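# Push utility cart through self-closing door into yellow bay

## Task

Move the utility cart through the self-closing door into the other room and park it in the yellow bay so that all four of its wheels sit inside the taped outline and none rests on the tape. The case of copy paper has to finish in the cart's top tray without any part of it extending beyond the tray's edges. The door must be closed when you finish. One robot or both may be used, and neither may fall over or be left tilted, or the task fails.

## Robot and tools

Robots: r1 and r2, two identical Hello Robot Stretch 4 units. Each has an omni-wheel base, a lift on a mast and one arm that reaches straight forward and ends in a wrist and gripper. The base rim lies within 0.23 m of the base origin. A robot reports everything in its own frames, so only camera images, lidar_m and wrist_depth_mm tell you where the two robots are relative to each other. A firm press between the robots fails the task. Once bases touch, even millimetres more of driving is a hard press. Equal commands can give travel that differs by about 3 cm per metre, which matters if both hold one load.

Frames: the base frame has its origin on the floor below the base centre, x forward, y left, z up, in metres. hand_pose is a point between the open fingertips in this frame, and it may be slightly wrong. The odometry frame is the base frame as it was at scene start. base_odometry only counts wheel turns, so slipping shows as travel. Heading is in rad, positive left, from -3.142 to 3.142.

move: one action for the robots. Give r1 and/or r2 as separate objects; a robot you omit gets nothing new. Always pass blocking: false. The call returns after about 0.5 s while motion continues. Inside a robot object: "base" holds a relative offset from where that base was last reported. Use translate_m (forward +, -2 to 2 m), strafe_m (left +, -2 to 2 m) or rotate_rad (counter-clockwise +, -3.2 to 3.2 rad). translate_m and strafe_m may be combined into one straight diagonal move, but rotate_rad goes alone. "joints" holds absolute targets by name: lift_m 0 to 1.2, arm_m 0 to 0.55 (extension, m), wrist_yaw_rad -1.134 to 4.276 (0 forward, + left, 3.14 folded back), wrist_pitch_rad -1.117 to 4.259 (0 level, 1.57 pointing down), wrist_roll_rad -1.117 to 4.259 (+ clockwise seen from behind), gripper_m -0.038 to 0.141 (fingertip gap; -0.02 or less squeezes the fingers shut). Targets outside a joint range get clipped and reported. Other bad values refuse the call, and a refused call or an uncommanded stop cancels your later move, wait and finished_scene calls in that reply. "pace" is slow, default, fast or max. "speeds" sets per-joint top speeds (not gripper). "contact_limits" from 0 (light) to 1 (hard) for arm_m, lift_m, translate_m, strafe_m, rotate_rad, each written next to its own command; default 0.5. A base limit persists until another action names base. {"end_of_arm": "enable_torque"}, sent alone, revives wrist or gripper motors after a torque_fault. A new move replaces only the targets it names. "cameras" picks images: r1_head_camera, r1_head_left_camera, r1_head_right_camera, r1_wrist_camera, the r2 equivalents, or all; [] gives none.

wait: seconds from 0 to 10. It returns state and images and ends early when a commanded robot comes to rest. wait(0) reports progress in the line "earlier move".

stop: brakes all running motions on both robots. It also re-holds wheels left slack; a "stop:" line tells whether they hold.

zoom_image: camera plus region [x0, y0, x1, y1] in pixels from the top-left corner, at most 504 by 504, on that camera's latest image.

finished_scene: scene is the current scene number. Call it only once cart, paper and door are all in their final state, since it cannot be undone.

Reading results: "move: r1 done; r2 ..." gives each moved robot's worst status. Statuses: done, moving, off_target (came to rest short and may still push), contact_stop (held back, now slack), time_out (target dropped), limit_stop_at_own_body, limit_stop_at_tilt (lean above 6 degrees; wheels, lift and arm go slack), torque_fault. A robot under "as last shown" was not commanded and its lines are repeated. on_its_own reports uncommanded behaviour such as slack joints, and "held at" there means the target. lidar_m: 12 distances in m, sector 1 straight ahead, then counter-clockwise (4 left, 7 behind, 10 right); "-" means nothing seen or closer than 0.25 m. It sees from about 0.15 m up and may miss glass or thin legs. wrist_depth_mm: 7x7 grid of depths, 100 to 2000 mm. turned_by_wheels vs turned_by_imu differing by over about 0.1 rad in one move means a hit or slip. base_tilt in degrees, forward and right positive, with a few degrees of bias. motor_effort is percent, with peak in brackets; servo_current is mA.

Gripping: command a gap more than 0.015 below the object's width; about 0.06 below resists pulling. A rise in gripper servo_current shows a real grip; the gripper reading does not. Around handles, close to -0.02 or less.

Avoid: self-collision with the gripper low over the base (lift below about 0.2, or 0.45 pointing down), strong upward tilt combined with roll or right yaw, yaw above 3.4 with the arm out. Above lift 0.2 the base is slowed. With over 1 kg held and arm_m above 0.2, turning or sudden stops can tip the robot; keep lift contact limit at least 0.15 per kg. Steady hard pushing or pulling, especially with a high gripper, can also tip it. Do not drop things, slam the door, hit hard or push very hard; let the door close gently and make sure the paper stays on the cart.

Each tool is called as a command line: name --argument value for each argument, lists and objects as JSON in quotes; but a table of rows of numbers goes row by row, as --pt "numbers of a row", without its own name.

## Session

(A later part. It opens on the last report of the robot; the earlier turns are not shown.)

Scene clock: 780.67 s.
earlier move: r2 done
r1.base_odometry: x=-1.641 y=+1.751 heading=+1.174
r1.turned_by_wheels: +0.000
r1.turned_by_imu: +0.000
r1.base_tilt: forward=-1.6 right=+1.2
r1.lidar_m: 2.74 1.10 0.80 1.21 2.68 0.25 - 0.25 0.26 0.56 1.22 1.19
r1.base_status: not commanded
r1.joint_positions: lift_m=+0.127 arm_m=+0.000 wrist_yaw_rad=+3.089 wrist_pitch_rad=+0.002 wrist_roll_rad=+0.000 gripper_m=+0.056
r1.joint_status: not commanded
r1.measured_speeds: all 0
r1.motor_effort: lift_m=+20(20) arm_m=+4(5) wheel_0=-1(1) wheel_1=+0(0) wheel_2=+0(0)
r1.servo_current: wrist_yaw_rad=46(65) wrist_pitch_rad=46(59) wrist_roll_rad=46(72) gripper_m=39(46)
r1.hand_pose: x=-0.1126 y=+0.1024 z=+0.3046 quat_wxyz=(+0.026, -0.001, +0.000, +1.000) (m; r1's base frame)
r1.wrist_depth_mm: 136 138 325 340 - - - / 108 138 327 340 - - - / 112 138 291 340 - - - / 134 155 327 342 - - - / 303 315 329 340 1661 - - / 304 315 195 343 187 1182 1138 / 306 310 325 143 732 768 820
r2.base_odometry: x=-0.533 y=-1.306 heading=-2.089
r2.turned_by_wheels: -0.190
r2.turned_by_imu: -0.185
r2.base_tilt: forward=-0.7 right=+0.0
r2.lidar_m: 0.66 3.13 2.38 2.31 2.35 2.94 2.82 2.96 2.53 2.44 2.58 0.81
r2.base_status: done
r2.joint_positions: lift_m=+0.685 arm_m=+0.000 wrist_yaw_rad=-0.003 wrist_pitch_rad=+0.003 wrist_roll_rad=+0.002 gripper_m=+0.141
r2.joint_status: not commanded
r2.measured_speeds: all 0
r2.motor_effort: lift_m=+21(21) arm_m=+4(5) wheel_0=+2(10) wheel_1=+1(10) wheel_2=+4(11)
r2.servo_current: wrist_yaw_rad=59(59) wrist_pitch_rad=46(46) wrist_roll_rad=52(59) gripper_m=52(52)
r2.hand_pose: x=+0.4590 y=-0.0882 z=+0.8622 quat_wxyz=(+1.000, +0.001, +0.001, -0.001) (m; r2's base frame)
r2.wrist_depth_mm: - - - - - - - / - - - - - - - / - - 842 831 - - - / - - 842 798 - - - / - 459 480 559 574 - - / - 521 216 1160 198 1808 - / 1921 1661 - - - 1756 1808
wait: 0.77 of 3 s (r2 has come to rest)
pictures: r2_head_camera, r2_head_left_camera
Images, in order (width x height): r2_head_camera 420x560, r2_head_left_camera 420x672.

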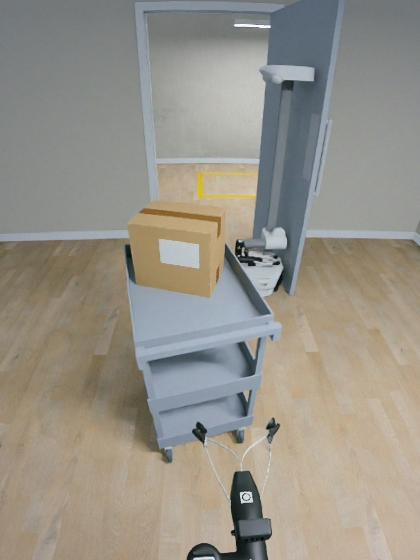

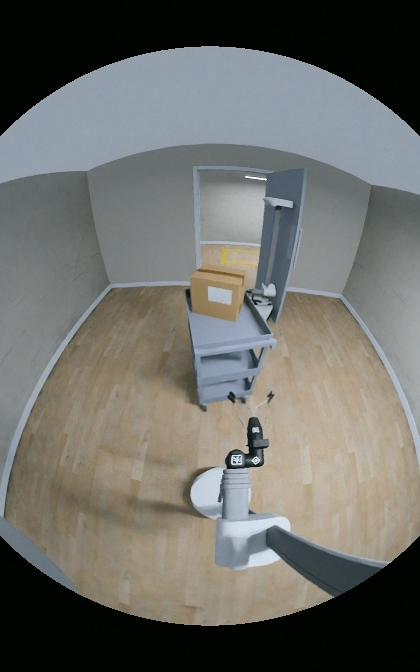

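move --blocking false --cameras '[]' --r2 '{"base":{"strafe_m":0.12}}'

wait --seconds 3 --cameras '[]'

move --blocking false --cameras '[]' --r2 '{"base":{"translate_m":0.4},"contact_limits":{"translate_m":0.7},"pace":"slow"}'

wait --seconds 8 --cameras '["r2_head_camera"]'

Scene clock: 792.97 s.
move: r2 moving
r1: as last shown
r1.base_tilt: forward=-1.6 right=+1.3
r1.lidar_m: 2.74 1.13 0.78 1.22 2.67 0.25 - 0.25 0.28 0.60 1.21 1.21
r1.motor_effort: lift_m=+20(20) arm_m=+4(4) wheel_0=+0(0) wheel_1=+0(0) wheel_2=+0(0)
r1.servo_current: wrist_yaw_rad=39(59) wrist_pitch_rad=39(46) wrist_roll_rad=46(72) gripper_m=39(52)
r1.wrist_depth_mm: 136 138 327 338 - - - / 108 138 327 342 - - - / 112 138 293 342 - - - / 134 155 325 340 - - - / 303 315 327 340 1576 - - / 306 315 195 342 187 1160 1118 / 306 310 327 143 750 778 820
r2.base_odometry: x=-0.502 y=-1.324 heading=-2.089
r2.turned_by_wheels: +0.000
r2.turned_by_imu: +0.001
r2.base_tilt: forward=-0.7 right=+0.1
r2.lidar_m: 0.67 3.14 2.36 2.26 2.36 2.93 2.85 2.97 2.58 2.46 2.61 0.80
r2.base_status: strafe_m moving
r2.joint_positions: lift_m=+0.685 arm_m=+0.000 wrist_yaw_rad=-0.003 wrist_pitch_rad=+0.003 wrist_roll_rad=+0.002 gripper_m=+0.141
r2.joint_status: not commanded
r2.measured_speeds: translate_m=+0.001 strafe_m=+0.141 rotate_rad=-0.005 lift_m=+0.000 arm_m=+0.000 wrist_yaw_rad=+0.000 wrist_pitch_rad=+0.000 wrist_roll_rad=+0.000
r2.motor_effort: lift_m=+21(21) arm_m=+4(5) wheel_0=-10(12) wheel_1=+13(13) wheel_2=+0(3)
r2.servo_current: wrist_yaw_rad=59(59) wrist_pitch_rad=39(52) wrist_roll_rad=52(59) gripper_m=52(52)
r2.hand_pose: x=+0.4590 y=-0.0882 z=+0.8622 quat_wxyz=(+1.000, +0.001, +0.001, -0.001) (m; r2's base frame)
r2.wrist_depth_mm: - - - - - - - / - - - - - - - / - - 842 798 - - - / - - 854 798 - - - / - 512 480 549 569 - - / - - 216 1160 196 203 - / 1921 1808 - - - 1808 1808
pictures: none
No camera images: "cameras" was empty.

Scene clock: 794.03 s.
earlier move: r2 done
r1.base_odometry: x=-1.641 y=+1.751 heading=+1.174
r1.turned_by_wheels: +0.000
r1.turned_by_imu: +0.000
r1.base_tilt: forward=-1.6 right=+1.2
r1.lidar_m: 2.75 1.12 0.79 1.21 2.67 0.25 - 0.25 0.25 0.58 1.22 1.22
r1.base_status: not commanded
r1.joint_positions: lift_m=+0.127 arm_m=+0.000 wrist_yaw_rad=+3.089 wrist_pitch_rad=+0.002 wrist_roll_rad=+0.000 gripper_m=+0.056
r1.joint_status: not commanded
r1.measured_speeds: all 0
r1.motor_effort: lift_m=+20(20) arm_m=+4(4) wheel_0=+0(1) wheel_1=+0(0) wheel_2=+0(0)
r1.servo_current: wrist_yaw_rad=52(65) wrist_pitch_rad=39(52) wrist_roll_rad=59(72) gripper_m=39(52)
r1.hand_pose: x=-0.1126 y=+0.1024 z=+0.3046 quat_wxyz=(+0.026, -0.001, +0.000, +1.000) (m; r1's base frame)
r1.wrist_depth_mm: 136 138 325 340 - - - / 108 138 329 340 - - - / 112 139 293 340 - - - / 134 155 329 340 - - - / 303 315 329 342 1618 - - / 306 315 195 343 187 1160 1138 / 306 310 327 143 732 778 820
r2.base_odometry: x=-0.429 y=-1.365 heading=-2.089
r2.turned_by_wheels: +0.000
r2.turned_by_imu: +0.000
r2.base_tilt: forward=-0.7 right=+0.1
r2.lidar_m: 0.66 3.06 2.26 2.18 2.23 2.91 2.82 2.98 2.65 2.56 2.71 0.77
r2.base_status: done
r2.joint_positions: lift_m=+0.685 arm_m=+0.000 wrist_yaw_rad=-0.003 wrist_pitch_rad=+0.003 wrist_roll_rad=+0.002 gripper_m=+0.141
r2.joint_status: not commanded
r2.measured_speeds: all 0
r2.motor_effort: lift_m=+20(21) arm_m=+4(5) wheel_0=-2(12) wheel_1=+1(13) wheel_2=+0(3)
r2.servo_current: wrist_yaw_rad=52(59) wrist_pitch_rad=39(52) wrist_roll_rad=46(59) gripper_m=46(59)
r2.hand_pose: x=+0.4590 y=-0.0882 z=+0.8622 quat_wxyz=(+1.000, +0.001, +0.001, -0.001) (m; r2's base frame)
r2.wrist_depth_mm: - - - - - - - / - - - - - - - / - - - 798 - - - / - - - 809 891 - - / - - 455 517 549 549 - / - - 504 - 212 603 - / 1921 1863 1708 - - 1708 1808
wait: 1.07 of 3 s (r2 has come to rest)
pictures: none
No camera images: "cameras" was empty.

Scene clock: 794.53 s.
move: r2 moving
r1: as last shown
r1.lidar_m: 2.73 1.14 0.79 1.22 2.70 0.25 - 0.25 0.26 0.59 1.21 1.23
r1.motor_effort: lift_m=+20(20) arm_m=+4(5) wheel_0=-1(1) wheel_1=+0(0) wheel_2=+0(0)
r1.servo_current: wrist_yaw_rad=52(72) wrist_pitch_rad=46(46) wrist_roll_rad=52(59) gripper_m=39(46)
r1.wrist_depth_mm: 136 138 325 338 - - - / 108 138 329 338 - - - / 112 139 293 342 - - - / 134 155 327 342 - - - / 304 315 329 340 1618 - - / 304 314 196 343 187 1182 1118 / 304 312 327 143 741 778 809
r2.base_odometry: x=-0.435 y=-1.376 heading=-2.089
r2.turned_by_wheels: +0.000
r2.turned_by_imu: +0.000
r2.base_tilt: forward=-0.7 right=+0.1
r2.lidar_m: 0.66 3.03 2.28 2.18 2.27 2.96 2.85 2.97 2.63 2.59 2.68 0.74
r2.base_status: translate_m moving
r2.joint_positions: lift_m=+0.685 arm_m=+0.000 wrist_yaw_rad=-0.003 wrist_pitch_rad=+0.003 wrist_roll_rad=+0.002 gripper_m=+0.141
r2.joint_status: not commanded
r2.measured_speeds: translate_m=+0.048 strafe_m=+0.000 rotate_rad=+0.000 lift_m=+0.000 arm_m=+0.000 wrist_yaw_rad=+0.000 wrist_pitch_rad=+0.000 wrist_roll_rad=+0.000
r2.motor_effort: lift_m=+21(21) arm_m=+4(4) wheel_0=+7(8) wheel_1=+5(7) wheel_2=-10(10)
r2.servo_current: wrist_yaw_rad=52(59) wrist_pitch_rad=39(46) wrist_roll_rad=52(59) gripper_m=52(59)
r2.contact_limits: translate_m 0.7
r2.hand_pose: x=+0.4590 y=-0.0882 z=+0.8622 quat_wxyz=(+1.000, +0.001, +0.001, -0.001) (m; r2's base frame)
r2.wrist_depth_mm: - - - - - - - / - - - - - - - / - - - 798 - - - / - - - 788 878 1756 - / - - 445 512 535 539 - / - - 492 - 211 204 - / 1921 1756 1708 - - 1618 1863
pictures: none
No camera images: "cameras" was empty.

Scene clock: 799.33 s.
earlier move: r2 done
r1.base_odometry: x=-1.641 y=+1.751 heading=+1.174
r1.turned_by_wheels: +0.000
r1.turned_by_imu: +0.000
r1.base_tilt: forward=-1.6 right=+1.3
r1.lidar_m: 2.73 0.84 0.66 1.25 2.69 0.25 - 0.25 0.26 0.55 1.19 1.23
r1.base_status: not commanded
r1.joint_positions: lift_m=+0.127 arm_m=+0.000 wrist_yaw_rad=+3.089 wrist_pitch_rad=+0.002 wrist_roll_rad=+0.000 gripper_m=+0.056
r1.joint_status: not commanded
r1.measured_speeds: all 0
r1.motor_effort: lift_m=+20(20) arm_m=+4(5) wheel_0=+0(1) wheel_1=+0(1) wheel_2=+0(0)
r1.servo_current: wrist_yaw_rad=59(72) wrist_pitch_rad=39(52) wrist_roll_rad=46(72) gripper_m=39(52)
r1.hand_pose: x=-0.1126 y=+0.1024 z=+0.3046 quat_wxyz=(+0.026, -0.001, +0.000, +1.000) (m; r1's base frame)
r1.wrist_depth_mm: 136 137 327 340 - - - / 108 138 329 340 - - - / 112 139 293 340 - - - / 134 155 327 342 - - - / 303 315 329 342 1618 - - / 306 315 195 342 187 1138 1138 / 304 312 327 143 732 768 820
r2.base_odometry: x=-0.627 y=-1.712 heading=-2.089
r2.turned_by_wheels: +0.000
r2.turned_by_imu: +0.001
r2.base_tilt: forward=-0.7 right=+0.1
r2.lidar_m: 0.46 2.70 2.23 2.17 2.28 3.19 3.28 3.38 2.67 2.57 2.69 0.54
r2.base_status: done
r2.joint_positions: lift_m=+0.685 arm_m=+0.000 wrist_yaw_rad=-0.002 wrist_pitch_rad=+0.003 wrist_roll_rad=+0.002 gripper_m=+0.141
r2.joint_status: not commanded
r2.measured_speeds: all 0
r2.motor_effort: lift_m=+21(21) arm_m=+4(5) wheel_0=+6(10) wheel_1=+4(8) wheel_2=-6(15)
r2.servo_current: wrist_yaw_rad=46(59) wrist_pitch_rad=46(46) wrist_roll_rad=46(59) gripper_m=52(59)
r2.contact_limits: translate_m 0.7
r2.hand_pose: x=+0.4591 y=-0.0879 z=+0.8622 quat_wxyz=(+1.000, +0.001, +0.001, -0.001) (m; r2's base frame)
r2.wrist_depth_mm: - - - - - 1537 - / - - - 591 640 1537 - / - - 668 574 585 1618 - / - - 676 574 585 1576 - / - 303 300 301 300 259 252 / 245 209 243 241 240 240 300 / 1808 314 1708 - - 1366 315
wait: 4.80 of 8 s (r2 has come to rest)
pictures: r2_head_camera
Images, in order (width x height): r2_head_camera 420x560.

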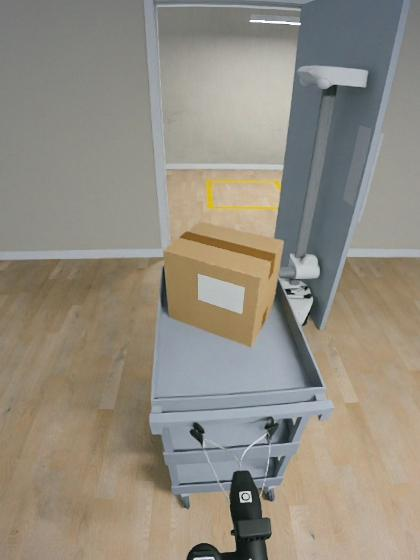

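move --blocking false --cameras '[]' --r2 '{"base":{"translate_m":-0.05}}'

wait --seconds 3 --cameras '[]'

move --blocking false --cameras '[]' --r2 '{"base":{"rotate_rad":0.08}}'

wait --seconds 3 --cameras '[]'

move --blocking false --cameras '[]' --r2 '{"base":{"translate_m":0.45},"contact_limits":{"translate_m":0.7},"pace":"slow"}'

wait --seconds 8 --cameras '["r2_head_camera","r1_head_left_camera"]'

Scene clock: 812.23 s.
move: r2 moving
r1: as last shown
r1.lidar_m: 2.73 0.82 0.65 1.24 2.70 0.25 - 0.25 0.25 0.61 1.20 1.22
r1.motor_effort: lift_m=+20(20) arm_m=+4(5) wheel_0=+0(1) wheel_1=+0(0) wheel_2=+0(0)
r1.servo_current: wrist_yaw_rad=46(59) wrist_pitch_rad=39(46) wrist_roll_rad=39(59) gripper_m=46(46)
r1.wrist_depth_mm: 136 138 327 340 - - - / 108 138 329 340 - - - / 112 139 293 342 - - - / 134 155 329 340 - - - / 303 314 329 342 1618 - - / 304 317 196 343 187 1182 1118 / 307 310 325 143 741 778 820
r2.base_odometry: x=-0.612 y=-1.686 heading=-2.089
r2.turned_by_wheels: +0.000
r2.turned_by_imu: +0.000
r2.base_tilt: forward=-0.7 right=+0.0
r2.lidar_m: 0.50 2.76 2.27 2.16 2.29 3.17 3.23 3.29 2.67 2.53 2.70 0.55
r2.base_status: translate_m moving
r2.joint_positions: lift_m=+0.685 arm_m=+0.000 wrist_yaw_rad=-0.002 wrist_pitch_rad=+0.003 wrist_roll_rad=+0.002 gripper_m=+0.141
r2.joint_status: not commanded
r2.measured_speeds: translate_m=-0.107 strafe_m=+0.001 rotate_rad=-0.001 lift_m=+0.000 arm_m=+0.000 wrist_yaw_rad=+0.000 wrist_pitch_rad=+0.000 wrist_roll_rad=+0.000
r2.motor_effort: lift_m=+20(21) arm_m=+5(5) wheel_0=-10(11) wheel_1=-5(8) wheel_2=+8(13)
r2.servo_current: wrist_yaw_rad=46(59) wrist_pitch_rad=46(46) wrist_roll_rad=39(59) gripper_m=46(52)
r2.hand_pose: x=+0.4591 y=-0.0879 z=+0.8622 quat_wxyz=(+1.000, +0.001, +0.001, -0.001) (m; r2's base frame)
r2.wrist_depth_mm: - - - - - - - / - - - 634 - 1397 - / - - 699 591 627 1576 - / - - 707 615 574 1537 - / - 285 281 276 268 267 266 / 272 217 268 270 196 204 327 / 1983 1708 1808 - - 1397 338
pictures: none
No camera images: "cameras" was empty.

Scene clock: 812.90 s.
earlier move: r2 done
r1.base_odometry: x=-1.641 y=+1.751 heading=+1.174
r1.turned_by_wheels: +0.000
r1.turned_by_imu: +0.000
r1.base_tilt: forward=-1.6 right=+1.2
r1.lidar_m: 2.74 0.85 0.64 1.22 2.70 0.25 - 0.25 0.26 0.54 1.22 1.23
r1.base_status: not commanded
r1.joint_positions: lift_m=+0.127 arm_m=+0.000 wrist_yaw_rad=+3.089 wrist_pitch_rad=+0.002 wrist_roll_rad=+0.000 gripper_m=+0.056
r1.joint_status: not commanded
r1.measured_speeds: all 0
r1.motor_effort: lift_m=+20(20) arm_m=+4(5) wheel_0=+0(1) wheel_1=+0(0) wheel_2=+0(0)
r1.servo_current: wrist_yaw_rad=26(72) wrist_pitch_rad=39(46) wrist_roll_rad=39(65) gripper_m=46(46)
r1.hand_pose: x=-0.1126 y=+0.1024 z=+0.3046 quat_wxyz=(+0.026, -0.001, +0.000, +1.000) (m; r1's base frame)
r1.wrist_depth_mm: 136 138 325 340 - - - / 108 138 327 340 - - - / 113 138 293 342 - - - / 135 155 327 342 - - - / 304 317 329 340 1661 - - / 307 314 195 343 187 1182 1160 / 306 312 325 143 732 778 831
r2.base_odometry: x=-0.602 y=-1.669 heading=-2.089
r2.turned_by_wheels: +0.000
r2.turned_by_imu: +0.000
r2.base_tilt: forward=-0.7 right=+0.1
r2.lidar_m: 0.51 2.80 2.25 2.18 2.26 3.19 3.18 3.26 2.65 2.56 2.71 0.53
r2.base_status: done
r2.joint_positions: lift_m=+0.685 arm_m=+0.000 wrist_yaw_rad=-0.002 wrist_pitch_rad=+0.003 wrist_roll_rad=+0.002 gripper_m=+0.141
r2.joint_status: not commanded
r2.measured_speeds: all 0
r2.motor_effort: lift_m=+20(21) arm_m=+4(5) wheel_0=-2(11) wheel_1=-3(8) wheel_2=+2(13)
r2.servo_current: wrist_yaw_rad=46(59) wrist_pitch_rad=39(46) wrist_roll_rad=39(59) gripper_m=52(52)
r2.hand_pose: x=+0.4591 y=-0.0879 z=+0.8622 quat_wxyz=(+1.000, +0.001, +0.001, -0.001) (m; r2's base frame)
r2.wrist_depth_mm: - - - - - 1366 - / - - - - - 1464 - / - - - 621 661 1430 - / - - 820 621 668 1576 - / - 294 293 293 290 291 296 / - 219 353 351 351 351 351 / 1921 1756 1808 - - 1366 1576
wait: 0.67 of 3 s (r2 has come to rest)
pictures: none
No camera images: "cameras" was empty.

Scene clock: 813.40 s.
move: r2 moving
r1: as last shown
r1.base_tilt: forward=-1.6 right=+1.3
r1.lidar_m: 2.74 0.85 0.65 1.23 2.69 0.25 - 0.25 0.25 0.58 1.20 1.22
r1.servo_current: wrist_yaw_rad=52(52) wrist_pitch_rad=46(46) wrist_roll_rad=26(65) gripper_m=39(46)
r1.wrist_depth_mm: 136 138 327 342 - - - / 108 138 327 342 - - - / 112 138 291 343 - - - / 134 155 327 340 - - - / 303 315 329 342 1576 - - / 306 317 194 342 187 1182 1160 / 307 309 329 143 741 788 809
r2.base_odometry: x=-0.602 y=-1.669 heading=-2.010
r2.turned_by_wheels: +0.079
r2.turned_by_imu: +0.077
r2.base_tilt: forward=-0.7 right=+0.1
r2.lidar_m: 0.51 2.84 2.20 2.17 2.34 3.21 3.16 3.35 2.61 2.56 2.77 0.53
r2.base_status: rotate_rad moving
r2.joint_positions: lift_m=+0.685 arm_m=+0.000 wrist_yaw_rad=-0.002 wrist_pitch_rad=+0.003 wrist_roll_rad=+0.002 gripper_m=+0.141
r2.joint_status: not commanded
r2.measured_speeds: all 0
r2.motor_effort: lift_m=+21(21) arm_m=+4(5) wheel_0=-3(8) wheel_1=-3(8) wheel_2=-5(10)
r2.servo_current: wrist_yaw_rad=46(59) wrist_pitch_rad=39(46) wrist_roll_rad=59(59) gripper_m=52(52)
r2.hand_pose: x=+0.4591 y=-0.0879 z=+0.8622 quat_wxyz=(+1.000, +0.001, +0.001, -0.001) (m; r2's base frame)
r2.wrist_depth_mm: - - - - - - - / - - - - 615 - 1336 / - - - 654 574 1576 1308 / - - - 676 580 683 - / - - 294 286 281 273 270 / - 301 351 343 198 204 327 / 1921 1808 387 - - 1336 -
pictures: none
No camera images: "cameras" was empty.

Scene clock: 813.63 s.
earlier move: r2 done
r1.base_odometry: x=-1.641 y=+1.751 heading=+1.174
r1.turned_by_wheels: +0.000
r1.turned_by_imu: +0.000
r1.base_tilt: forward=-1.6 right=+1.3
r1.lidar_m: 2.74 0.83 0.67 1.22 2.68 0.25 - 0.25 0.28 0.56 1.21 1.24
r1.base_status: not commanded
r1.joint_positions: lift_m=+0.127 arm_m=+0.000 wrist_yaw_rad=+3.089 wrist_pitch_rad=+0.002 wrist_roll_rad=+0.000 gripper_m=+0.056
r1.joint_status: not commanded
r1.measured_speeds: all 0
r1.motor_effort: lift_m=+20(20) arm_m=+4(5) wheel_0=+0(1) wheel_1=+0(0) wheel_2=+0(0)
r1.servo_current: wrist_yaw_rad=39(59) wrist_pitch_rad=39(46) wrist_roll_rad=52(65) gripper_m=46(46)
r1.hand_pose: x=-0.1126 y=+0.1024 z=+0.3046 quat_wxyz=(+0.026, -0.001, +0.000, +1.000) (m; r1's base frame)
r1.wrist_depth_mm: 136 138 327 338 - - - / 108 138 329 340 - - - / 112 138 293 342 - - - / 134 155 327 340 - - - / 303 317 327 340 1661 - - / 303 315 196 342 187 1160 1118 / 306 310 327 144 741 778 809
r2.base_odometry: x=-0.602 y=-1.669 heading=-2.010
r2.turned_by_wheels: +0.000
r2.turned_by_imu: +0.000
r2.base_tilt: forward=-0.7 right=+0.0
r2.lidar_m: 0.51 2.80 2.21 2.18 2.33 3.21 3.16 3.31 2.61 2.56 2.79 0.51
r2.base_status: done
r2.joint_positions: lift_m=+0.685 arm_m=+0.000 wrist_yaw_rad=-0.002 wrist_pitch_rad=+0.003 wrist_roll_rad=+0.002 gripper_m=+0.141
r2.joint_status: not commanded
r2.measured_speeds: all 0
r2.motor_effort: lift_m=+21(21) arm_m=+4(5) wheel_0=-1(8) wheel_1=-3(8) wheel_2=-4(10)
r2.servo_current: wrist_yaw_rad=39(59) wrist_pitch_rad=46(46) wrist_roll_rad=52(59) gripper_m=46(52)
r2.hand_pose: x=+0.4591 y=-0.0879 z=+0.8622 quat_wxyz=(+1.000, +0.001, +0.001, -0.001) (m; r2's base frame)
r2.wrist_depth_mm: - - - - - - - / - - - - 603 - 1308 / - - - 654 574 1537 1336 / - - - 661 574 676 - / - - 294 286 281 273 271 / - 300 351 345 198 204 327 / 1921 1808 387 - - 1336 -
wait: 0.23 of 3 s (r2 has come to rest)
pictures: none
No camera images: "cameras" was empty.

Scene clock: 814.13 s.
move: r2 moving
r1: as last shown
r1.lidar_m: 2.73 0.86 0.67 1.22 2.71 0.25 - 0.25 0.28 0.58 1.21 1.21
r1.motor_effort: lift_m=+20(20) arm_m=+4(4) wheel_0=+0(0) wheel_1=+0(0) wheel_2=+0(0)
r1.servo_current: wrist_yaw_rad=52(52) wrist_pitch_rad=39(52) wrist_roll_rad=39(52) gripper_m=39(52)
r1.wrist_depth_mm: 136 138 325 338 - - - / 108 138 332 340 - - - / 112 138 293 342 - - - / 134 155 329 342 - - - / 303 315 329 343 1618 - - / 304 317 196 342 187 1182 1138 / 304 312 327 143 741 778 809
r2.base_odometry: x=-0.607 y=-1.680 heading=-2.010
r2.turned_by_wheels: +0.000
r2.turned_by_imu: +0.000
r2.base_tilt: forward=-0.7 right=+0.1
r2.lidar_m: 0.51 2.81 2.20 2.18 2.33 3.24 3.19 3.34 2.62 2.57 2.78 0.51
r2.base_status: translate_m moving
r2.joint_positions: lift_m=+0.685 arm_m=+0.000 wrist_yaw_rad=-0.002 wrist_pitch_rad=+0.003 wrist_roll_rad=+0.002 gripper_m=+0.141
r2.joint_status: not commanded
r2.measured_speeds: translate_m=+0.048 strafe_m=+0.000 rotate_rad=-0.002 lift_m=+0.000 arm_m=+0.000 wrist_yaw_rad=+0.000 wrist_pitch_rad=+0.000 wrist_roll_rad=+0.000
r2.motor_effort: lift_m=+21(21) arm_m=+4(4) wheel_0=+1(8) wheel_1=+7(8) wheel_2=-10(11)
r2.servo_current: wrist_yaw_rad=39(52) wrist_pitch_rad=46(52) wrist_roll_rad=59(65) gripper_m=52(59)
r2.contact_limits: translate_m 0.7
r2.hand_pose: x=+0.4591 y=-0.0879 z=+0.8622 quat_wxyz=(+1.000, +0.001, +0.001, -0.001) (m; r2's base frame)
r2.wrist_depth_mm: - - - - - - - / - - - - 585 1537 1336 / - - - 654 569 1499 1308 / - - - 647 569 1576 - / - 345 282 276 271 264 260 / - 289 277 274 196 204 315 / 1921 1808 1756 - - 1336 -
pictures: none
No camera images: "cameras" was empty.

Scene clock: 819.40 s.
earlier move: r2 done
r1.base_odometry: x=-1.641 y=+1.751 heading=+1.174
r1.turned_by_wheels: +0.000
r1.turned_by_imu: +0.000
r1.base_tilt: forward=-1.6 right=+1.2
r1.lidar_m: 0.63 0.32 0.30 4.95 2.68 0.25 - 0.25 0.26 0.58 1.20 1.22
r1.base_status: not commanded
r1.joint_positions: lift_m=+0.127 arm_m=+0.000 wrist_yaw_rad=+3.089 wrist_pitch_rad=+0.002 wrist_roll_rad=+0.000 gripper_m=+0.056
r1.joint_status: not commanded
r1.measured_speeds: all 0
r1.motor_effort: lift_m=+20(20) arm_m=+4(5) wheel_0=-1(1) wheel_1=+0(1) wheel_2=+0(0)
r1.servo_current: wrist_yaw_rad=39(72) wrist_pitch_rad=46(52) wrist_roll_rad=39(72) gripper_m=46(52)
r1.hand_pose: x=-0.1126 y=+0.1024 z=+0.3046 quat_wxyz=(+0.026, -0.001, +0.000, +1.000) (m; r1's base frame)
r1.wrist_depth_mm: 135 138 327 338 - - - / 108 138 329 340 - - - / 112 139 293 340 - - - / 134 155 327 342 - - - / 303 315 329 340 1661 - - / 304 314 195 343 187 1182 1138 / 306 310 329 143 732 768 809
r2.base_odometry: x=-0.793 y=-2.076 heading=-2.009
r2.turned_by_wheels: +0.000
r2.turned_by_imu: +0.001
r2.base_tilt: forward=-0.7 right=+0.0
r2.lidar_m: 0.50 2.38 2.16 2.12 2.31 3.40 3.64 3.43 2.65 2.60 2.83 0.51
r2.base_status: done
r2.joint_positions: lift_m=+0.685 arm_m=+0.000 wrist_yaw_rad=-0.003 wrist_pitch_rad=+0.003 wrist_roll_rad=+0.002 gripper_m=+0.141
r2.joint_status: not commanded
r2.measured_speeds: all 0
r2.motor_effort: lift_m=+20(21) arm_m=+4(5) wheel_0=+5(12) wheel_1=+5(8) wheel_2=-5(17)
r2.servo_current: wrist_yaw_rad=59(59) wrist_pitch_rad=39(52) wrist_roll_rad=39(65) gripper_m=52(59)
r2.contact_limits: translate_m 0.7
r2.hand_pose: x=+0.4590 y=-0.0883 z=+0.8622 quat_wxyz=(+1.000, +0.001, +0.001, -0.002) (m; r2's base frame)
r2.wrist_depth_mm: - - - - - - 1098 / - - - - 640 504 1118 / - - - - 585 512 1118 / - - - - 591 517 1098 / - - 342 276 270 290 277 / - - 349 273 247 229 272 / 1921 1808 1756 - - - -
wait: 5.27 of 8 s (r2 has come to rest)
pictures: r1_head_left_camera, r2_head_camera
Images, in order (width x height): r1_head_left_camera 420x672, r2_head_camera 420x560.

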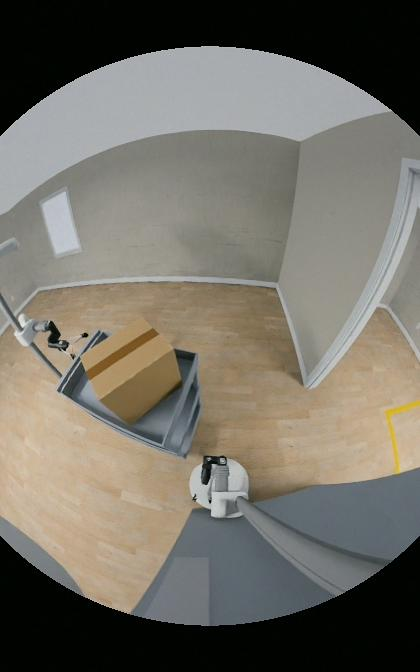

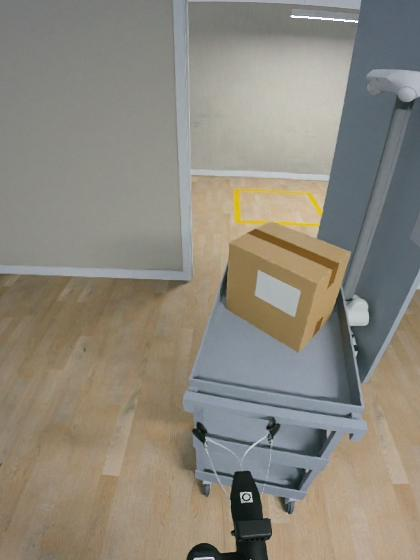

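move --blocking false --cameras '[]' --r1 '{"base":{"translate_m":-0.12},"contact_limits":{"translate_m":0.5},"pace":"slow"}'

wait --seconds 4 --cameras '["r2_head_camera","r1_head_left_camera"]'

Scene clock: 830.27 s.
move: r1 moving
r1.base_odometry: x=-1.645 y=+1.740 heading=+1.174
r1.turned_by_wheels: +0.000
r1.turned_by_imu: -0.001
r1.base_tilt: forward=-1.6 right=+1.3
r1.lidar_m: 0.62 0.34 0.29 4.96 2.67 0.25 - 0.25 0.25 0.54 1.22 1.22
r1.base_status: translate_m moving
r1.joint_positions: lift_m=+0.127 arm_m=+0.000 wrist_yaw_rad=+3.089 wrist_pitch_rad=+0.002 wrist_roll_rad=+0.000 gripper_m=+0.056
r1.joint_status: not commanded
r1.measured_speeds: translate_m=-0.049 strafe_m=+0.001 rotate_rad=-0.002 lift_m=+0.000 arm_m=+0.000 wrist_yaw_rad=+0.000 wrist_pitch_rad=+0.000 wrist_roll_rad=+0.000
r1.motor_effort: lift_m=+20(20) arm_m=+4(4) wheel_0=-10(10) wheel_1=-8(8) wheel_2=+12(12)
r1.servo_current: wrist_yaw_rad=39(72) wrist_pitch_rad=46(46) wrist_roll_rad=59(65) gripper_m=39(46)
r1.contact_limits: translate_m 0.5
r1.hand_pose: x=-0.1126 y=+0.1024 z=+0.3046 quat_wxyz=(+0.026, -0.001, +0.000, +1.000) (m; r1's base frame)
r1.wrist_depth_mm: 136 138 327 340 - - - / 108 138 325 340 - - - / 112 139 293 343 - - - / 134 155 329 342 - - - / 303 315 330 343 1921 - - / 303 315 195 343 187 1182 1138 / 304 310 329 143 741 778 820
r2: as last shown
r2.turned_by_imu: +0.000
r2.base_tilt: forward=-0.6 right=+0.1
r2.lidar_m: 0.50 2.36 2.17 2.11 2.30 3.39 3.63 3.40 2.66 2.62 2.83 0.51
r2.motor_effort: lift_m=+21(21) arm_m=+4(4) wheel_0=+5(5) wheel_1=+4(5) wheel_2=-6(6)
r2.servo_current: wrist_yaw_rad=59(59) wrist_pitch_rad=39(46) wrist_roll_rad=46(52) gripper_m=52(59)
r2.contact_limits: translate_m 0.7
r2.wrist_depth_mm: - - - - - - - / - - - - 647 508 1078 / - - - - 580 508 1118 / - - - - 591 508 621 / - - 342 277 270 290 277 / - - 347 272 246 228 272 / 1921 1863 1708 - - - -
pictures: none
No camera images: "cameras" was empty.

Scene clock: 831.20 s.
earlier move: r1 contact_stop
r1.base_odometry: x=-1.651 y=+1.737 heading=+1.204
r1.turned_by_wheels: +0.030
r1.turned_by_imu: +0.028
r1.base_tilt: forward=-1.6 right=+1.3
r1.lidar_m: 0.58 0.32 0.28 4.95 2.60 0.25 - 0.25 0.26 0.60 1.22 1.26
r1.base_status: translate_m contact_stop (by the wheels' count: -0.017 of -0.120)
r1.joint_positions: lift_m=+0.127 arm_m=+0.000 wrist_yaw_rad=+3.089 wrist_pitch_rad=+0.002 wrist_roll_rad=+0.000 gripper_m=+0.056
r1.joint_status: not commanded
r1.measured_speeds: all 0
r1.on_its_own: the wheels are slack since a contact_stop
r1.motor_effort: lift_m=+20(20) arm_m=+4(4) wheel_0=+0(21) wheel_1=+0(18) wheel_2=+0(28)
r1.servo_current: wrist_yaw_rad=52(72) wrist_pitch_rad=39(52) wrist_roll_rad=52(65) gripper_m=46(46)
r1.contact_limits: translate_m 0.5
r1.hand_pose: x=-0.1126 y=+0.1024 z=+0.3046 quat_wxyz=(+0.026, -0.001, +0.000, +1.000) (m; r1's base frame)
r1.wrist_depth_mm: - 137 325 334 - - - / - 137 325 334 - - - / 111 138 246 338 - - - / 128 140 327 338 - - - / 303 315 327 338 347 - - / 307 315 196 338 188 1182 1138 / 307 312 327 143 349 778 809
r2.base_odometry: x=-0.793 y=-2.076 heading=-2.009
r2.turned_by_wheels: +0.000
r2.turned_by_imu: +0.000
r2.base_tilt: forward=-0.7 right=+0.1
r2.lidar_m: 0.49 2.38 2.16 2.09 2.32 3.44 3.65 3.43 2.65 2.60 2.80 0.52
r2.base_status: not commanded
r2.joint_positions: lift_m=+0.685 arm_m=+0.000 wrist_yaw_rad=-0.003 wrist_pitch_rad=+0.003 wrist_roll_rad=+0.002 gripper_m=+0.141
r2.joint_status: not commanded
r2.measured_speeds: all 0
r2.motor_effort: lift_m=+21(21) arm_m=+4(5) wheel_0=+5(6) wheel_1=+5(5) wheel_2=-5(6)
r2.servo_current: wrist_yaw_rad=52(65) wrist_pitch_rad=39(52) wrist_roll_rad=52(52) gripper_m=46(59)
r2.contact_limits: translate_m 0.7
r2.hand_pose: x=+0.4590 y=-0.0883 z=+0.8622 quat_wxyz=(+1.000, +0.001, +0.001, -0.002) (m; r2's base frame)
r2.wrist_depth_mm: - - - - - - - / - - - - 647 508 1098 / - - - - 591 508 1098 / - - - - 597 512 634 / - - 343 276 271 290 276 / - - 347 274 247 228 274 / 1921 1808 1661 - - - -
wait: 0.93 of 4 s (r1 has come to rest)
pictures: r1_head_left_camera, r2_head_camera
Images, in order (width x height): r1_head_left_camera 420x672, r2_head_camera 420x560.

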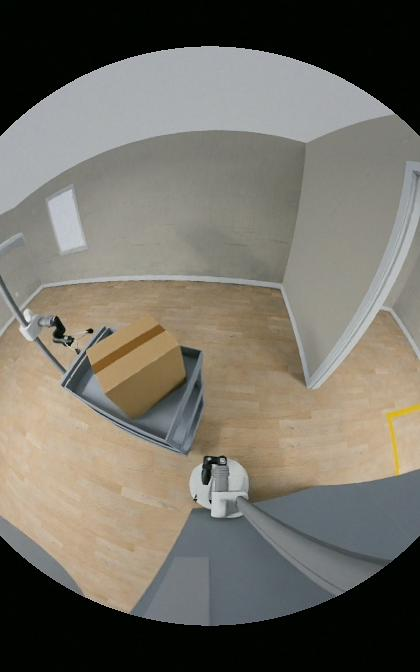

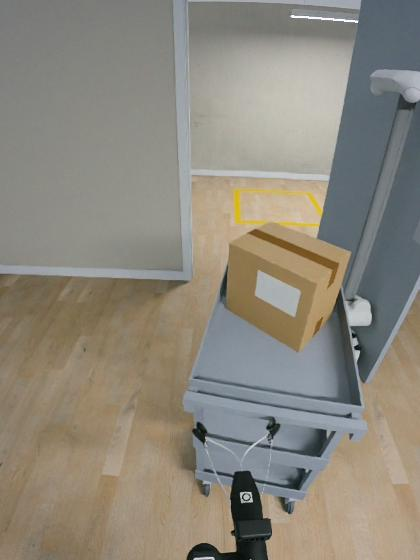

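stop --cameras '[]'

move --blocking false --cameras '[]' --r2 '{"base":{"translate_m":-0.25}}'

wait --seconds 4 --cameras '[]'

move --blocking false --cameras '[]' --r2 '{"base":{"strafe_m":-1.15},"joints":{"lift_m":0.665}}'

wait --seconds 7 --cameras '[]'

move --blocking false --cameras '[]' --r2 '{"base":{"rotate_rad":1.49}}'

wait --seconds 4 --cameras '["r2_head_camera","r2_head_right_camera"]'

Scene clock: 860.53 s.
stop: r1's wheels hold again
r1.base_odometry: x=-1.651 y=+1.737 heading=+1.204
r1.turned_by_wheels: +0.000
r1.turned_by_imu: +0.000
r1.base_tilt: forward=-1.6 right=+1.2
r1.lidar_m: 0.56 0.32 0.31 4.96 2.62 0.25 - 0.25 0.26 0.59 1.22 1.27
r1.base_status: translate_m contact_stop (by the wheels' count: -0.017 of -0.120)
r1.joint_positions: lift_m=+0.127 arm_m=+0.000 wrist_yaw_rad=+3.089 wrist_pitch_rad=+0.002 wrist_roll_rad=+0.000 gripper_m=+0.056
r1.joint_status: not commanded
r1.measured_speeds: all 0
r1.motor_effort: lift_m=+20(20) arm_m=+4(4) wheel_0=+0(21) wheel_1=+0(18) wheel_2=+0(28)
r1.servo_current: wrist_yaw_rad=59(72) wrist_pitch_rad=46(52) wrist_roll_rad=46(65) gripper_m=39(46)
r1.contact_limits: translate_m 0.5
r1.hand_pose: x=-0.1126 y=+0.1024 z=+0.3046 quat_wxyz=(+0.026, -0.001, +0.000, +1.000) (m; r1's base frame)
r1.wrist_depth_mm: - 137 325 334 - - - / - 137 325 334 - - - / 111 138 246 336 - - - / 128 140 325 336 - - - / 304 314 325 338 347 - - / 307 315 195 340 187 1160 1138 / 307 312 325 143 351 768 809
r2.base_odometry: x=-0.793 y=-2.076 heading=-2.009
r2.turned_by_wheels: +0.000
r2.turned_by_imu: +0.000
r2.base_tilt: forward=-0.7 right=+0.1
r2.lidar_m: 0.50 2.34 2.17 2.12 2.31 3.42 3.66 3.40 2.65 2.61 2.83 0.51
r2.base_status: not commanded
r2.joint_positions: lift_m=+0.685 arm_m=+0.000 wrist_yaw_rad=-0.003 wrist_pitch_rad=+0.003 wrist_roll_rad=+0.002 gripper_m=+0.141
r2.joint_status: not commanded
r2.measured_speeds: all 0
r2.motor_effort: lift_m=+21(21) arm_m=+4(5) wheel_0=+5(6) wheel_1=+4(5) wheel_2=-6(6)
r2.servo_current: wrist_yaw_rad=59(65) wrist_pitch_rad=39(52) wrist_roll_rad=39(52) gripper_m=46(59)
r2.contact_limits: translate_m 0.7
r2.hand_pose: x=+0.4590 y=-0.0883 z=+0.8622 quat_wxyz=(+1.000, +0.001, +0.001, -0.002) (m; r2's base frame)
r2.wrist_depth_mm: - - - - - - - / - - - - 634 500 1098 / - - - - 585 512 1078 / - - - - 591 512 634 / - - 343 276 272 290 277 / - - 351 273 246 229 272 / 1863 1863 1756 - - - -
pictures: none
No camera images: "cameras" was empty.

Scene clock: 861.03 s.
move: r2 moving
r1: as last shown
r1.base_tilt: forward=-1.6 right=+1.3
r1.lidar_m: 0.59 0.33 0.28 4.95 2.62 0.25 - 0.25 0.25 0.61 1.22 1.24
r1.motor_effort: lift_m=+20(20) arm_m=+4(4) wheel_0=+0(1) wheel_1=+0(0) wheel_2=+0(0)
r1.servo_current: wrist_yaw_rad=39(72) wrist_pitch_rad=39(46) wrist_roll_rad=39(52) gripper_m=46(46)
r1.contact_limits: translate_m 0.5
r1.wrist_depth_mm: - 137 325 334 - - - / - 138 327 336 - - - / 111 138 246 338 - - - / 127 140 325 336 - - - / 306 315 327 336 347 - - / 309 317 195 340 187 1160 1138 / 307 312 325 143 349 778 820
r2.base_odometry: x=-0.780 y=-2.048 heading=-2.010
r2.turned_by_wheels: +0.000
r2.turned_by_imu: +0.000
r2.base_tilt: forward=-0.7 right=+0.0
r2.lidar_m: 0.52 2.41 2.16 2.10 2.30 3.40 3.60 3.40 2.66 2.62 2.82 0.54
r2.base_status: translate_m moving
r2.joint_positions: lift_m=+0.685 arm_m=+0.000 wrist_yaw_rad=-0.003 wrist_pitch_rad=+0.003 wrist_roll_rad=+0.002 gripper_m=+0.141
r2.joint_status: not commanded
r2.measured_speeds: translate_m=-0.121 strafe_m=+0.000 rotate_rad=-0.002 lift_m=+0.000 arm_m=+0.000 wrist_yaw_rad=+0.000 wrist_pitch_rad=+0.000 wrist_roll_rad=+0.000
r2.motor_effort: lift_m=+21(21) arm_m=+4(5) wheel_0=-6(9) wheel_1=-7(8) wheel_2=+12(12)
r2.servo_current: wrist_yaw_rad=52(59) wrist_pitch_rad=39(46) wrist_roll_rad=46(52) gripper_m=59(59)
r2.hand_pose: x=+0.4590 y=-0.0882 z=+0.8622 quat_wxyz=(+1.000, +0.001, +0.001, -0.001) (m; r2's base frame)
r2.wrist_depth_mm: - - - - - - - / - - - - - 535 1118 / - - - - 609 535 1098 / - - - - 621 539 654 / - - 332 300 279 262 254 / - - 375 353 200 250 294 / 1921 1863 1808 - - - -
pictures: none
No camera images: "cameras" was empty.

Scene clock: 862.83 s.
earlier move: r2 done
r1.base_odometry: x=-1.651 y=+1.737 heading=+1.204
r1.turned_by_wheels: +0.000
r1.turned_by_imu: +0.000
r1.base_tilt: forward=-1.6 right=+1.3
r1.lidar_m: 0.61 0.32 0.29 4.96 2.61 0.25 - 0.25 0.25 0.56 1.24 1.27
r1.base_status: not commanded
r1.joint_positions: lift_m=+0.127 arm_m=+0.000 wrist_yaw_rad=+3.089 wrist_pitch_rad=+0.002 wrist_roll_rad=+0.000 gripper_m=+0.056
r1.joint_status: not commanded
r1.measured_speeds: all 0
r1.motor_effort: lift_m=+20(20) arm_m=+4(4) wheel_0=+0(1) wheel_1=+0(0) wheel_2=+0(0)
r1.servo_current: wrist_yaw_rad=52(72) wrist_pitch_rad=46(52) wrist_roll_rad=46(72) gripper_m=46(46)
r1.contact_limits: translate_m 0.5
r1.hand_pose: x=-0.1126 y=+0.1024 z=+0.3046 quat_wxyz=(+0.026, -0.001, +0.000, +1.000) (m; r1's base frame)
r1.wrist_depth_mm: - 137 325 336 - - - / - 137 327 338 - - - / 111 138 246 338 - - - / 128 140 327 336 - - - / 306 315 325 338 345 - - / 307 315 195 338 187 1182 1118 / 309 312 325 143 349 768 820
r2.base_odometry: x=-0.687 y=-1.850 heading=-2.010
r2.turned_by_wheels: +0.000
r2.turned_by_imu: +0.000
r2.base_tilt: forward=-0.7 right=+0.0
r2.lidar_m: 0.74 2.65 2.18 2.15 2.33 3.43 3.39 3.38 2.63 2.60 2.80 0.73
r2.base_status: done
r2.joint_positions: lift_m=+0.685 arm_m=+0.000 wrist_yaw_rad=-0.003 wrist_pitch_rad=+0.003 wrist_roll_rad=+0.002 gripper_m=+0.141
r2.joint_status: not commanded
r2.measured_speeds: all 0
r2.motor_effort: lift_m=+21(21) arm_m=+4(5) wheel_0=-3(9) wheel_1=-4(9) wheel_2=+2(13)
r2.servo_current: wrist_yaw_rad=46(59) wrist_pitch_rad=46(46) wrist_roll_rad=39(59) gripper_m=59(59)
r2.hand_pose: x=+0.4590 y=-0.0882 z=+0.8622 quat_wxyz=(+1.000, +0.001, +0.001, -0.001) (m; r2's base frame)
r2.wrist_depth_mm: - - - - - 1921 - / - - - - - 1921 - / - - - - 788 842 - / - - - - 759 768 - / - - - 580 544 462 430 / - - - - 198 203 - / 1921 1863 1983 - - - -
wait: 1.80 of 4 s (r2 has come to rest)
pictures: none
No camera images: "cameras" was empty.

Scene clock: 863.33 s.
move: r2 moving
r1: as last shown
r1.base_tilt: forward=-1.6 right=+1.2
r1.lidar_m: 0.59 0.32 0.30 4.96 2.62 0.25 - 0.25 0.26 0.58 1.22 1.25
r1.servo_current: wrist_yaw_rad=72(72) wrist_pitch_rad=46(46) wrist_roll_rad=46(59) gripper_m=39(46)
r1.contact_limits: translate_m 0.5
r1.wrist_depth_mm: - 137 325 334 - - - / - 138 327 336 - - - / 111 138 247 336 - - - / 128 140 327 336 - - - / 304 315 327 338 347 - - / 306 315 195 336 187 1205 1118 / 306 312 324 143 349 778 820
r2.base_odometry: x=-0.720 y=-1.835 heading=-2.010
r2.turned_by_wheels: +0.000
r2.turned_by_imu: +0.000
r2.base_tilt: forward=-0.7 right=+0.1
r2.lidar_m: 0.72 2.62 2.23 2.19 2.37 3.43 3.34 3.29 2.62 2.55 2.75 0.73
r2.base_status: strafe_m moving
r2.joint_positions: lift_m=+0.665 arm_m=+0.000 wrist_yaw_rad=-0.003 wrist_pitch_rad=+0.003 wrist_roll_rad=+0.002 gripper_m=+0.141
r2.joint_status: lift_m moving
r2.measured_speeds: translate_m=+0.000 strafe_m=-0.140 rotate_rad=+0.001 lift_m=-0.009 arm_m=+0.000 wrist_yaw_rad=+0.000 wrist_pitch_rad=+0.000 wrist_roll_rad=+0.000
r2.motor_effort: lift_m=+17(20) arm_m=+4(5) wheel_0=+11(12) wheel_1=-11(11) wheel_2=+1(2)
r2.servo_current: wrist_yaw_rad=52(59) wrist_pitch_rad=39(46) wrist_roll_rad=52(59) gripper_m=52(52)
r2.hand_pose: x=+0.4590 y=-0.0882 z=+0.8428 quat_wxyz=(+1.000, +0.001, +0.001, -0.001) (m; r2's base frame)
r2.wrist_depth_mm: - - - - - 1921 - / - - - - - 1863 - / - - - - 759 1336 - / - - - 904 732 452 - / - - - 1182 539 500 - / - - 216 1182 198 186 - / 1863 1756 1808 - - - -
pictures: none
No camera images: "cameras" was empty.

Scene clock: 868.00 s.
earlier move: r2 done
r1.base_odometry: x=-1.651 y=+1.737 heading=+1.204
r1.turned_by_wheels: +0.000
r1.turned_by_imu: +0.000
r1.base_tilt: forward=-1.6 right=+1.3
r1.lidar_m: 0.56 0.33 0.28 1.40 1.17 0.25 - 0.25 0.28 0.59 1.22 1.26
r1.base_status: not commanded
r1.joint_positions: lift_m=+0.127 arm_m=+0.000 wrist_yaw_rad=+3.089 wrist_pitch_rad=+0.002 wrist_roll_rad=+0.000 gripper_m=+0.056
r1.joint_status: not commanded
r1.measured_speeds: all 0
r1.motor_effort: lift_m=+20(20) arm_m=+4(4) wheel_0=+0(1) wheel_1=+0(0) wheel_2=+0(0)
r1.servo_current: wrist_yaw_rad=13(72) wrist_pitch_rad=46(52) wrist_roll_rad=39(72) gripper_m=52(52)
r1.contact_limits: translate_m 0.5
r1.hand_pose: x=-0.1126 y=+0.1024 z=+0.3046 quat_wxyz=(+0.026, -0.001, +0.000, +1.000) (m; r1's base frame)
r1.wrist_depth_mm: - 137 325 336 - - - / - 137 327 334 - - - / 111 138 246 336 - - - / 128 140 329 336 - - - / 306 314 325 334 345 - - / 309 315 195 338 188 1182 1138 / 307 314 324 143 349 778 820
r2.base_odometry: x=-1.728 y=-1.361 heading=-2.010
r2.turned_by_wheels: +0.000
r2.turned_by_imu: +0.001
r2.base_tilt: forward=-0.6 right=+0.1
r2.lidar_m: 1.35 1.04 1.02 3.28 3.53 3.53 3.51 1.90 1.47 1.45 1.55 2.36
r2.base_status: done
r2.joint_positions: lift_m=+0.665 arm_m=+0.000 wrist_yaw_rad=-0.003 wrist_pitch_rad=+0.003 wrist_roll_rad=+0.002 gripper_m=+0.141
r2.joint_status: all done
r2.measured_speeds: all 0
r2.motor_effort: lift_m=+15(20) arm_m=+4(5) wheel_0=+2(14) wheel_1=-1(12) wheel_2=+0(2)
r2.servo_current: wrist_yaw_rad=46(65) wrist_pitch_rad=39(46) wrist_roll_rad=39(59) gripper_m=59(59)
r2.hand_pose: x=+0.4590 y=-0.0882 z=+0.8427 quat_wxyz=(+1.000, +0.001, +0.001, -0.001) (m; r2's base frame)
r2.wrist_depth_mm: - - 1336 - - - - / - - - - - - - / - - - - - - - / - - - - - - - / - - 1397 - - - - / - 220 196 - - 204 - / 1661 1255 1281 - 1863 1808 1808
wait: 4.67 of 7 s (r2 has come to rest)
pictures: none
No camera images: "cameras" was empty.

Scene clock: 868.50 s.
move: r2 moving
r1: as last shown
r1.lidar_m: 0.59 0.33 0.29 1.33 1.09 0.25 - 0.25 0.26 0.56 1.23 1.28
r1.servo_current: wrist_yaw_rad=46(65) wrist_pitch_rad=46(52) wrist_roll_rad=46(52) gripper_m=39(52)
r1.contact_limits: translate_m 0.5
r1.wrist_depth_mm: - 137 325 334 - - - / - 138 325 334 - - - / 111 138 245 336 - - - / 128 140 327 336 - - - / 306 315 325 338 349 - - / 307 315 196 338 187 1160 1160 / 307 310 327 143 349 778 820
r2.base_odometry: x=-1.728 y=-1.361 heading=-1.758
r2.turned_by_wheels: +0.251
r2.turned_by_imu: +0.244
r2.base_tilt: forward=-0.7 right=+0.1
r2.lidar_m: 1.30 1.01 3.30 3.31 3.87 3.48 2.56 1.63 1.44 1.47 1.77 2.33
r2.base_status: rotate_rad moving
r2.joint_positions: lift_m=+0.665 arm_m=+0.000 wrist_yaw_rad=-0.003 wrist_pitch_rad=+0.003 wrist_roll_rad=+0.002 gripper_m=+0.141
r2.joint_status: not commanded
r2.measured_speeds: translate_m=+0.002 strafe_m=-0.001 rotate_rad=+0.972 lift_m=+0.000 arm_m=+0.000 wrist_yaw_rad=+0.000 wrist_pitch_rad=+0.000 wrist_roll_rad=+0.000
r2.motor_effort: lift_m=+14(15) arm_m=+4(5) wheel_0=-10(10) wheel_1=-9(11) wheel_2=-11(11)
r2.servo_current: wrist_yaw_rad=46(52) wrist_pitch_rad=39(46) wrist_roll_rad=46(52) gripper_m=46(59)
r2.hand_pose: x=+0.4590 y=-0.0882 z=+0.8427 quat_wxyz=(+1.000, +0.001, +0.001, -0.001) (m; r2's base frame)
r2.wrist_depth_mm: - - - 1397 - - - / - - - - - - - / - - - - - - - / - 991 - - - - - / - - - - - - - / - 204 - 1308 - 185 - / - 1808 1808 - 1863 1756 1661
pictures: none
No camera images: "cameras" was empty.

Scene clock: 870.00 s.
earlier move: r2 done
r1.base_odometry: x=-1.651 y=+1.737 heading=+1.204
r1.turned_by_wheels: +0.000
r1.turned_by_imu: +0.000
r1.base_tilt: forward=-1.6 right=+1.3
r1.lidar_m: 0.58 0.32 0.31 1.30 1.37 0.25 - 0.25 0.27 0.55 1.23 1.22
r1.base_status: not commanded
r1.joint_positions: lift_m=+0.127 arm_m=+0.000 wrist_yaw_rad=+3.089 wrist_pitch_rad=+0.002 wrist_roll_rad=+0.000 gripper_m=+0.056
r1.joint_status: not commanded
r1.measured_speeds: all 0
r1.motor_effort: lift_m=+20(20) arm_m=+4(4) wheel_0=+0(1) wheel_1=+0(0) wheel_2=+0(0)
r1.servo_current: wrist_yaw_rad=46(65) wrist_pitch_rad=39(52) wrist_roll_rad=46(65) gripper_m=39(52)
r1.contact_limits: translate_m 0.5
r1.hand_pose: x=-0.1126 y=+0.1024 z=+0.3046 quat_wxyz=(+0.026, -0.001, +0.000, +1.000) (m; r1's base frame)
r1.wrist_depth_mm: - 137 324 334 - - - / - 137 325 336 - - - / 111 138 246 334 - - - / 128 140 324 338 - - - / 306 315 325 338 347 - - / 306 314 195 338 187 1160 1138 / 306 312 325 143 347 778 809
r2.base_odometry: x=-1.728 y=-1.361 heading=-0.521
r2.turned_by_wheels: +1.238
r2.turned_by_imu: +1.205
r2.base_tilt: forward=-0.7 right=+0.0
r2.lidar_m: 3.30 3.44 3.63 3.47 2.11 1.53 1.45 1.54 2.09 1.34 1.10 1.00
r2.base_status: done
r2.joint_positions: lift_m=+0.665 arm_m=+0.000 wrist_yaw_rad=-0.002 wrist_pitch_rad=+0.003 wrist_roll_rad=+0.002 gripper_m=+0.141
r2.joint_status: not commanded
r2.measured_speeds: all 0
r2.motor_effort: lift_m=+14(15) arm_m=+4(5) wheel_0=-2(10) wheel_1=-4(11) wheel_2=-5(13)
r2.servo_current: wrist_yaw_rad=52(65) wrist_pitch_rad=46(46) wrist_roll_rad=39(59) gripper_m=46(59)
r2.hand_pose: x=+0.4590 y=-0.0881 z=+0.8427 quat_wxyz=(+1.000, +0.001, +0.001, -0.001) (m; r2's base frame)
r2.wrist_depth_mm: - - - - - - - / - - - - - - - / - - - - - - - / - - - - - - - / - - - - - - - / - - - - - - - / 1863 1808 1921 - 1863 1708 1576
wait: 1.50 of 4 s (r2 has come to rest)
pictures: r2_head_camera, r2_head_right_camera
Images, in order (width x height): r2_head_camera 420x560, r2_head_right_camera 420x672.

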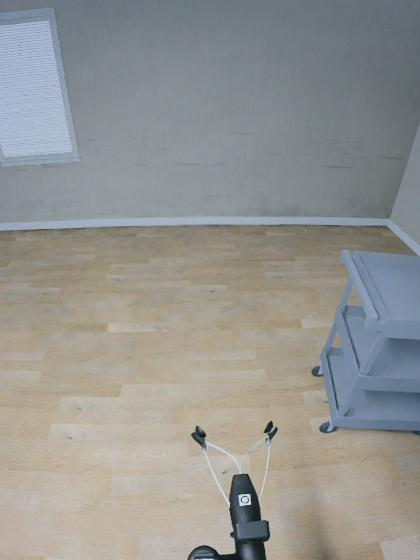

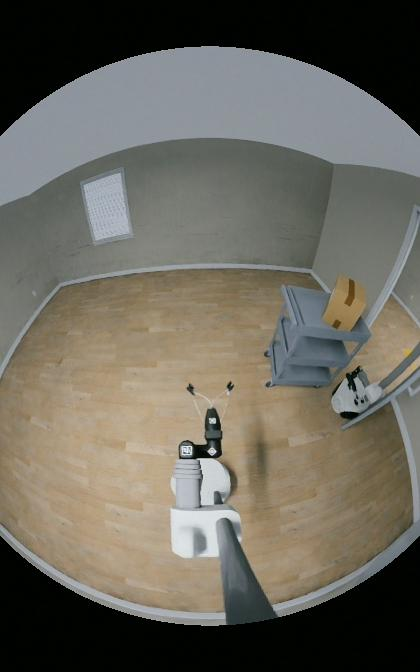

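move --blocking false --cameras '[]' --r2 '{"base":{"strafe_m":-0.8}}'

wait --seconds 6 --cameras '["r2_head_camera","r2_head_right_camera"]'

Scene clock: 883.17 s.
move: r2 moving
r1: as last shown
r1.lidar_m: 0.59 0.32 0.31 1.28 1.31 0.25 - 0.25 0.25 0.59 1.19 1.25
r1.motor_effort: lift_m=+20(20) arm_m=+4(4) wheel_0=+0(0) wheel_1=+0(0) wheel_2=+0(0)
r1.servo_current: wrist_yaw_rad=39(72) wrist_pitch_rad=46(46) wrist_roll_rad=33(59) gripper_m=46(46)
r1.contact_limits: translate_m 0.5
r1.wrist_depth_mm: - 137 325 334 - - - / - 137 324 334 - - - / 111 138 247 336 - - - / 127 141 325 334 - - - / 304 317 325 338 347 - - / 306 315 195 336 188 1160 1160 / 306 312 325 143 349 778 831
r2.base_odometry: x=-1.746 y=-1.393 heading=-0.521
r2.turned_by_wheels: +0.000
r2.turned_by_imu: +0.000
r2.base_tilt: forward=-0.7 right=+0.0
r2.lidar_m: 3.29 3.45 3.65 3.51 2.08 1.53 1.44 1.52 2.07 1.29 1.10 0.98
r2.base_status: strafe_m moving
r2.joint_positions: lift_m=+0.665 arm_m=+0.000 wrist_yaw_rad=-0.002 wrist_pitch_rad=+0.003 wrist_roll_rad=+0.002 gripper_m=+0.141
r2.joint_status: not commanded
r2.measured_speeds: translate_m=+0.000 strafe_m=-0.139 rotate_rad=-0.003 lift_m=+0.000 arm_m=+0.000 wrist_yaw_rad=+0.000 wrist_pitch_rad=+0.000 wrist_roll_rad=+0.000
r2.motor_effort: lift_m=+15(15) arm_m=+4(4) wheel_0=+7(13) wheel_1=-10(12) wheel_2=+1(4)
r2.servo_current: wrist_yaw_rad=46(46) wrist_pitch_rad=39(52) wrist_roll_rad=59(59) gripper_m=52(52)
r2.hand_pose: x=+0.4590 y=-0.0881 z=+0.8427 quat_wxyz=(+1.000, +0.001, +0.001, -0.001) (m; r2's base frame)
r2.wrist_depth_mm: - - - - - - - / - - - - - - - / - - - - - - - / - - - - - - - / - - - - - - - / - - - - - - - / 1863 1808 1863 - 1863 1756 960
pictures: none
No camera images: "cameras" was empty.

Scene clock: 886.67 s.
earlier move: r2 done
r1.base_odometry: x=-1.651 y=+1.737 heading=+1.204
r1.turned_by_wheels: +0.000
r1.turned_by_imu: +0.000
r1.base_tilt: forward=-1.6 right=+1.3
r1.lidar_m: 0.60 0.32 0.29 0.52 0.61 0.25 - 0.25 0.26 0.59 1.22 1.28
r1.base_status: not commanded
r1.joint_positions: lift_m=+0.127 arm_m=+0.000 wrist_yaw_rad=+3.089 wrist_pitch_rad=+0.002 wrist_roll_rad=+0.000 gripper_m=+0.056
r1.joint_status: not commanded
r1.measured_speeds: all 0
r1.motor_effort: lift_m=+20(20) arm_m=+4(4) wheel_0=+0(1) wheel_1=+0(0) wheel_2=+0(0)
r1.servo_current: wrist_yaw_rad=52(72) wrist_pitch_rad=39(52) wrist_roll_rad=33(72) gripper_m=39(52)
r1.contact_limits: translate_m 0.5
r1.hand_pose: x=-0.1126 y=+0.1024 z=+0.3046 quat_wxyz=(+0.026, -0.001, +0.000, +1.000) (m; r1's base frame)
r1.wrist_depth_mm: - 137 327 336 - - - / - 137 325 338 - - - / 111 138 246 334 - - - / 127 140 325 336 - - - / 306 317 327 336 347 - 1618 / 306 315 195 338 187 1160 634 / 306 312 325 143 347 768 634
r2.base_odometry: x=-2.126 y=-2.055 heading=-0.521
r2.turned_by_wheels: +0.000
r2.turned_by_imu: +0.001
r2.base_tilt: forward=-0.7 right=+0.0
r2.lidar_m: 0.73 3.40 4.42 4.26 2.06 1.54 1.48 1.52 1.56 0.61 0.57 0.70
r2.base_status: done
r2.joint_positions: lift_m=+0.665 arm_m=+0.000 wrist_yaw_rad=-0.002 wrist_pitch_rad=+0.003 wrist_roll_rad=+0.002 gripper_m=+0.141
r2.joint_status: not commanded
r2.measured_speeds: all 0
r2.motor_effort: lift_m=+15(15) arm_m=+4(5) wheel_0=+2(13) wheel_1=-2(12) wheel_2=+0(4)
r2.servo_current: wrist_yaw_rad=39(65) wrist_pitch_rad=39(52) wrist_roll_rad=39(65) gripper_m=52(59)
r2.hand_pose: x=+0.4590 y=-0.0881 z=+0.8427 quat_wxyz=(+1.000, +0.001, +0.001, -0.001) (m; r2's base frame)
r2.wrist_depth_mm: - - - - - - - / - - - - 564 621 - / - - - - 564 627 - / - - - 627 539 508 - / - - 549 521 500 473 455 / - - - - 198 204 - / 1921 1808 591 - - - 1661
wait: 3.50 of 6 s (r2 has come to rest)
pictures: r2_head_camera, r2_head_right_camera
Images, in order (width x height): r2_head_camera 420x560, r2_head_right_camera 420x672.

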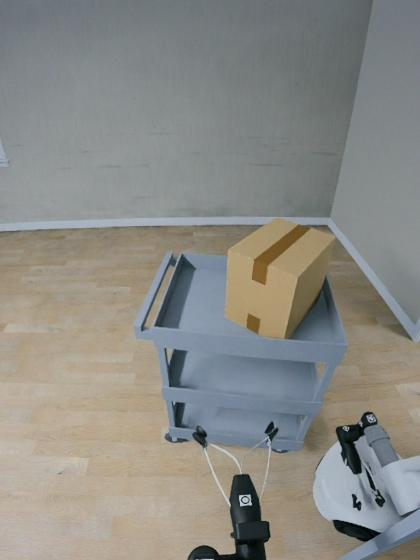

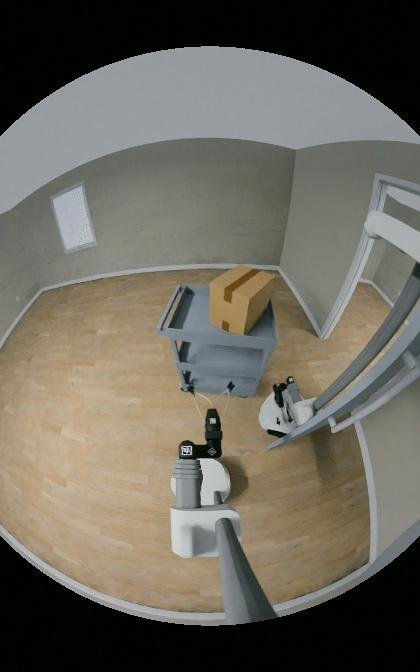

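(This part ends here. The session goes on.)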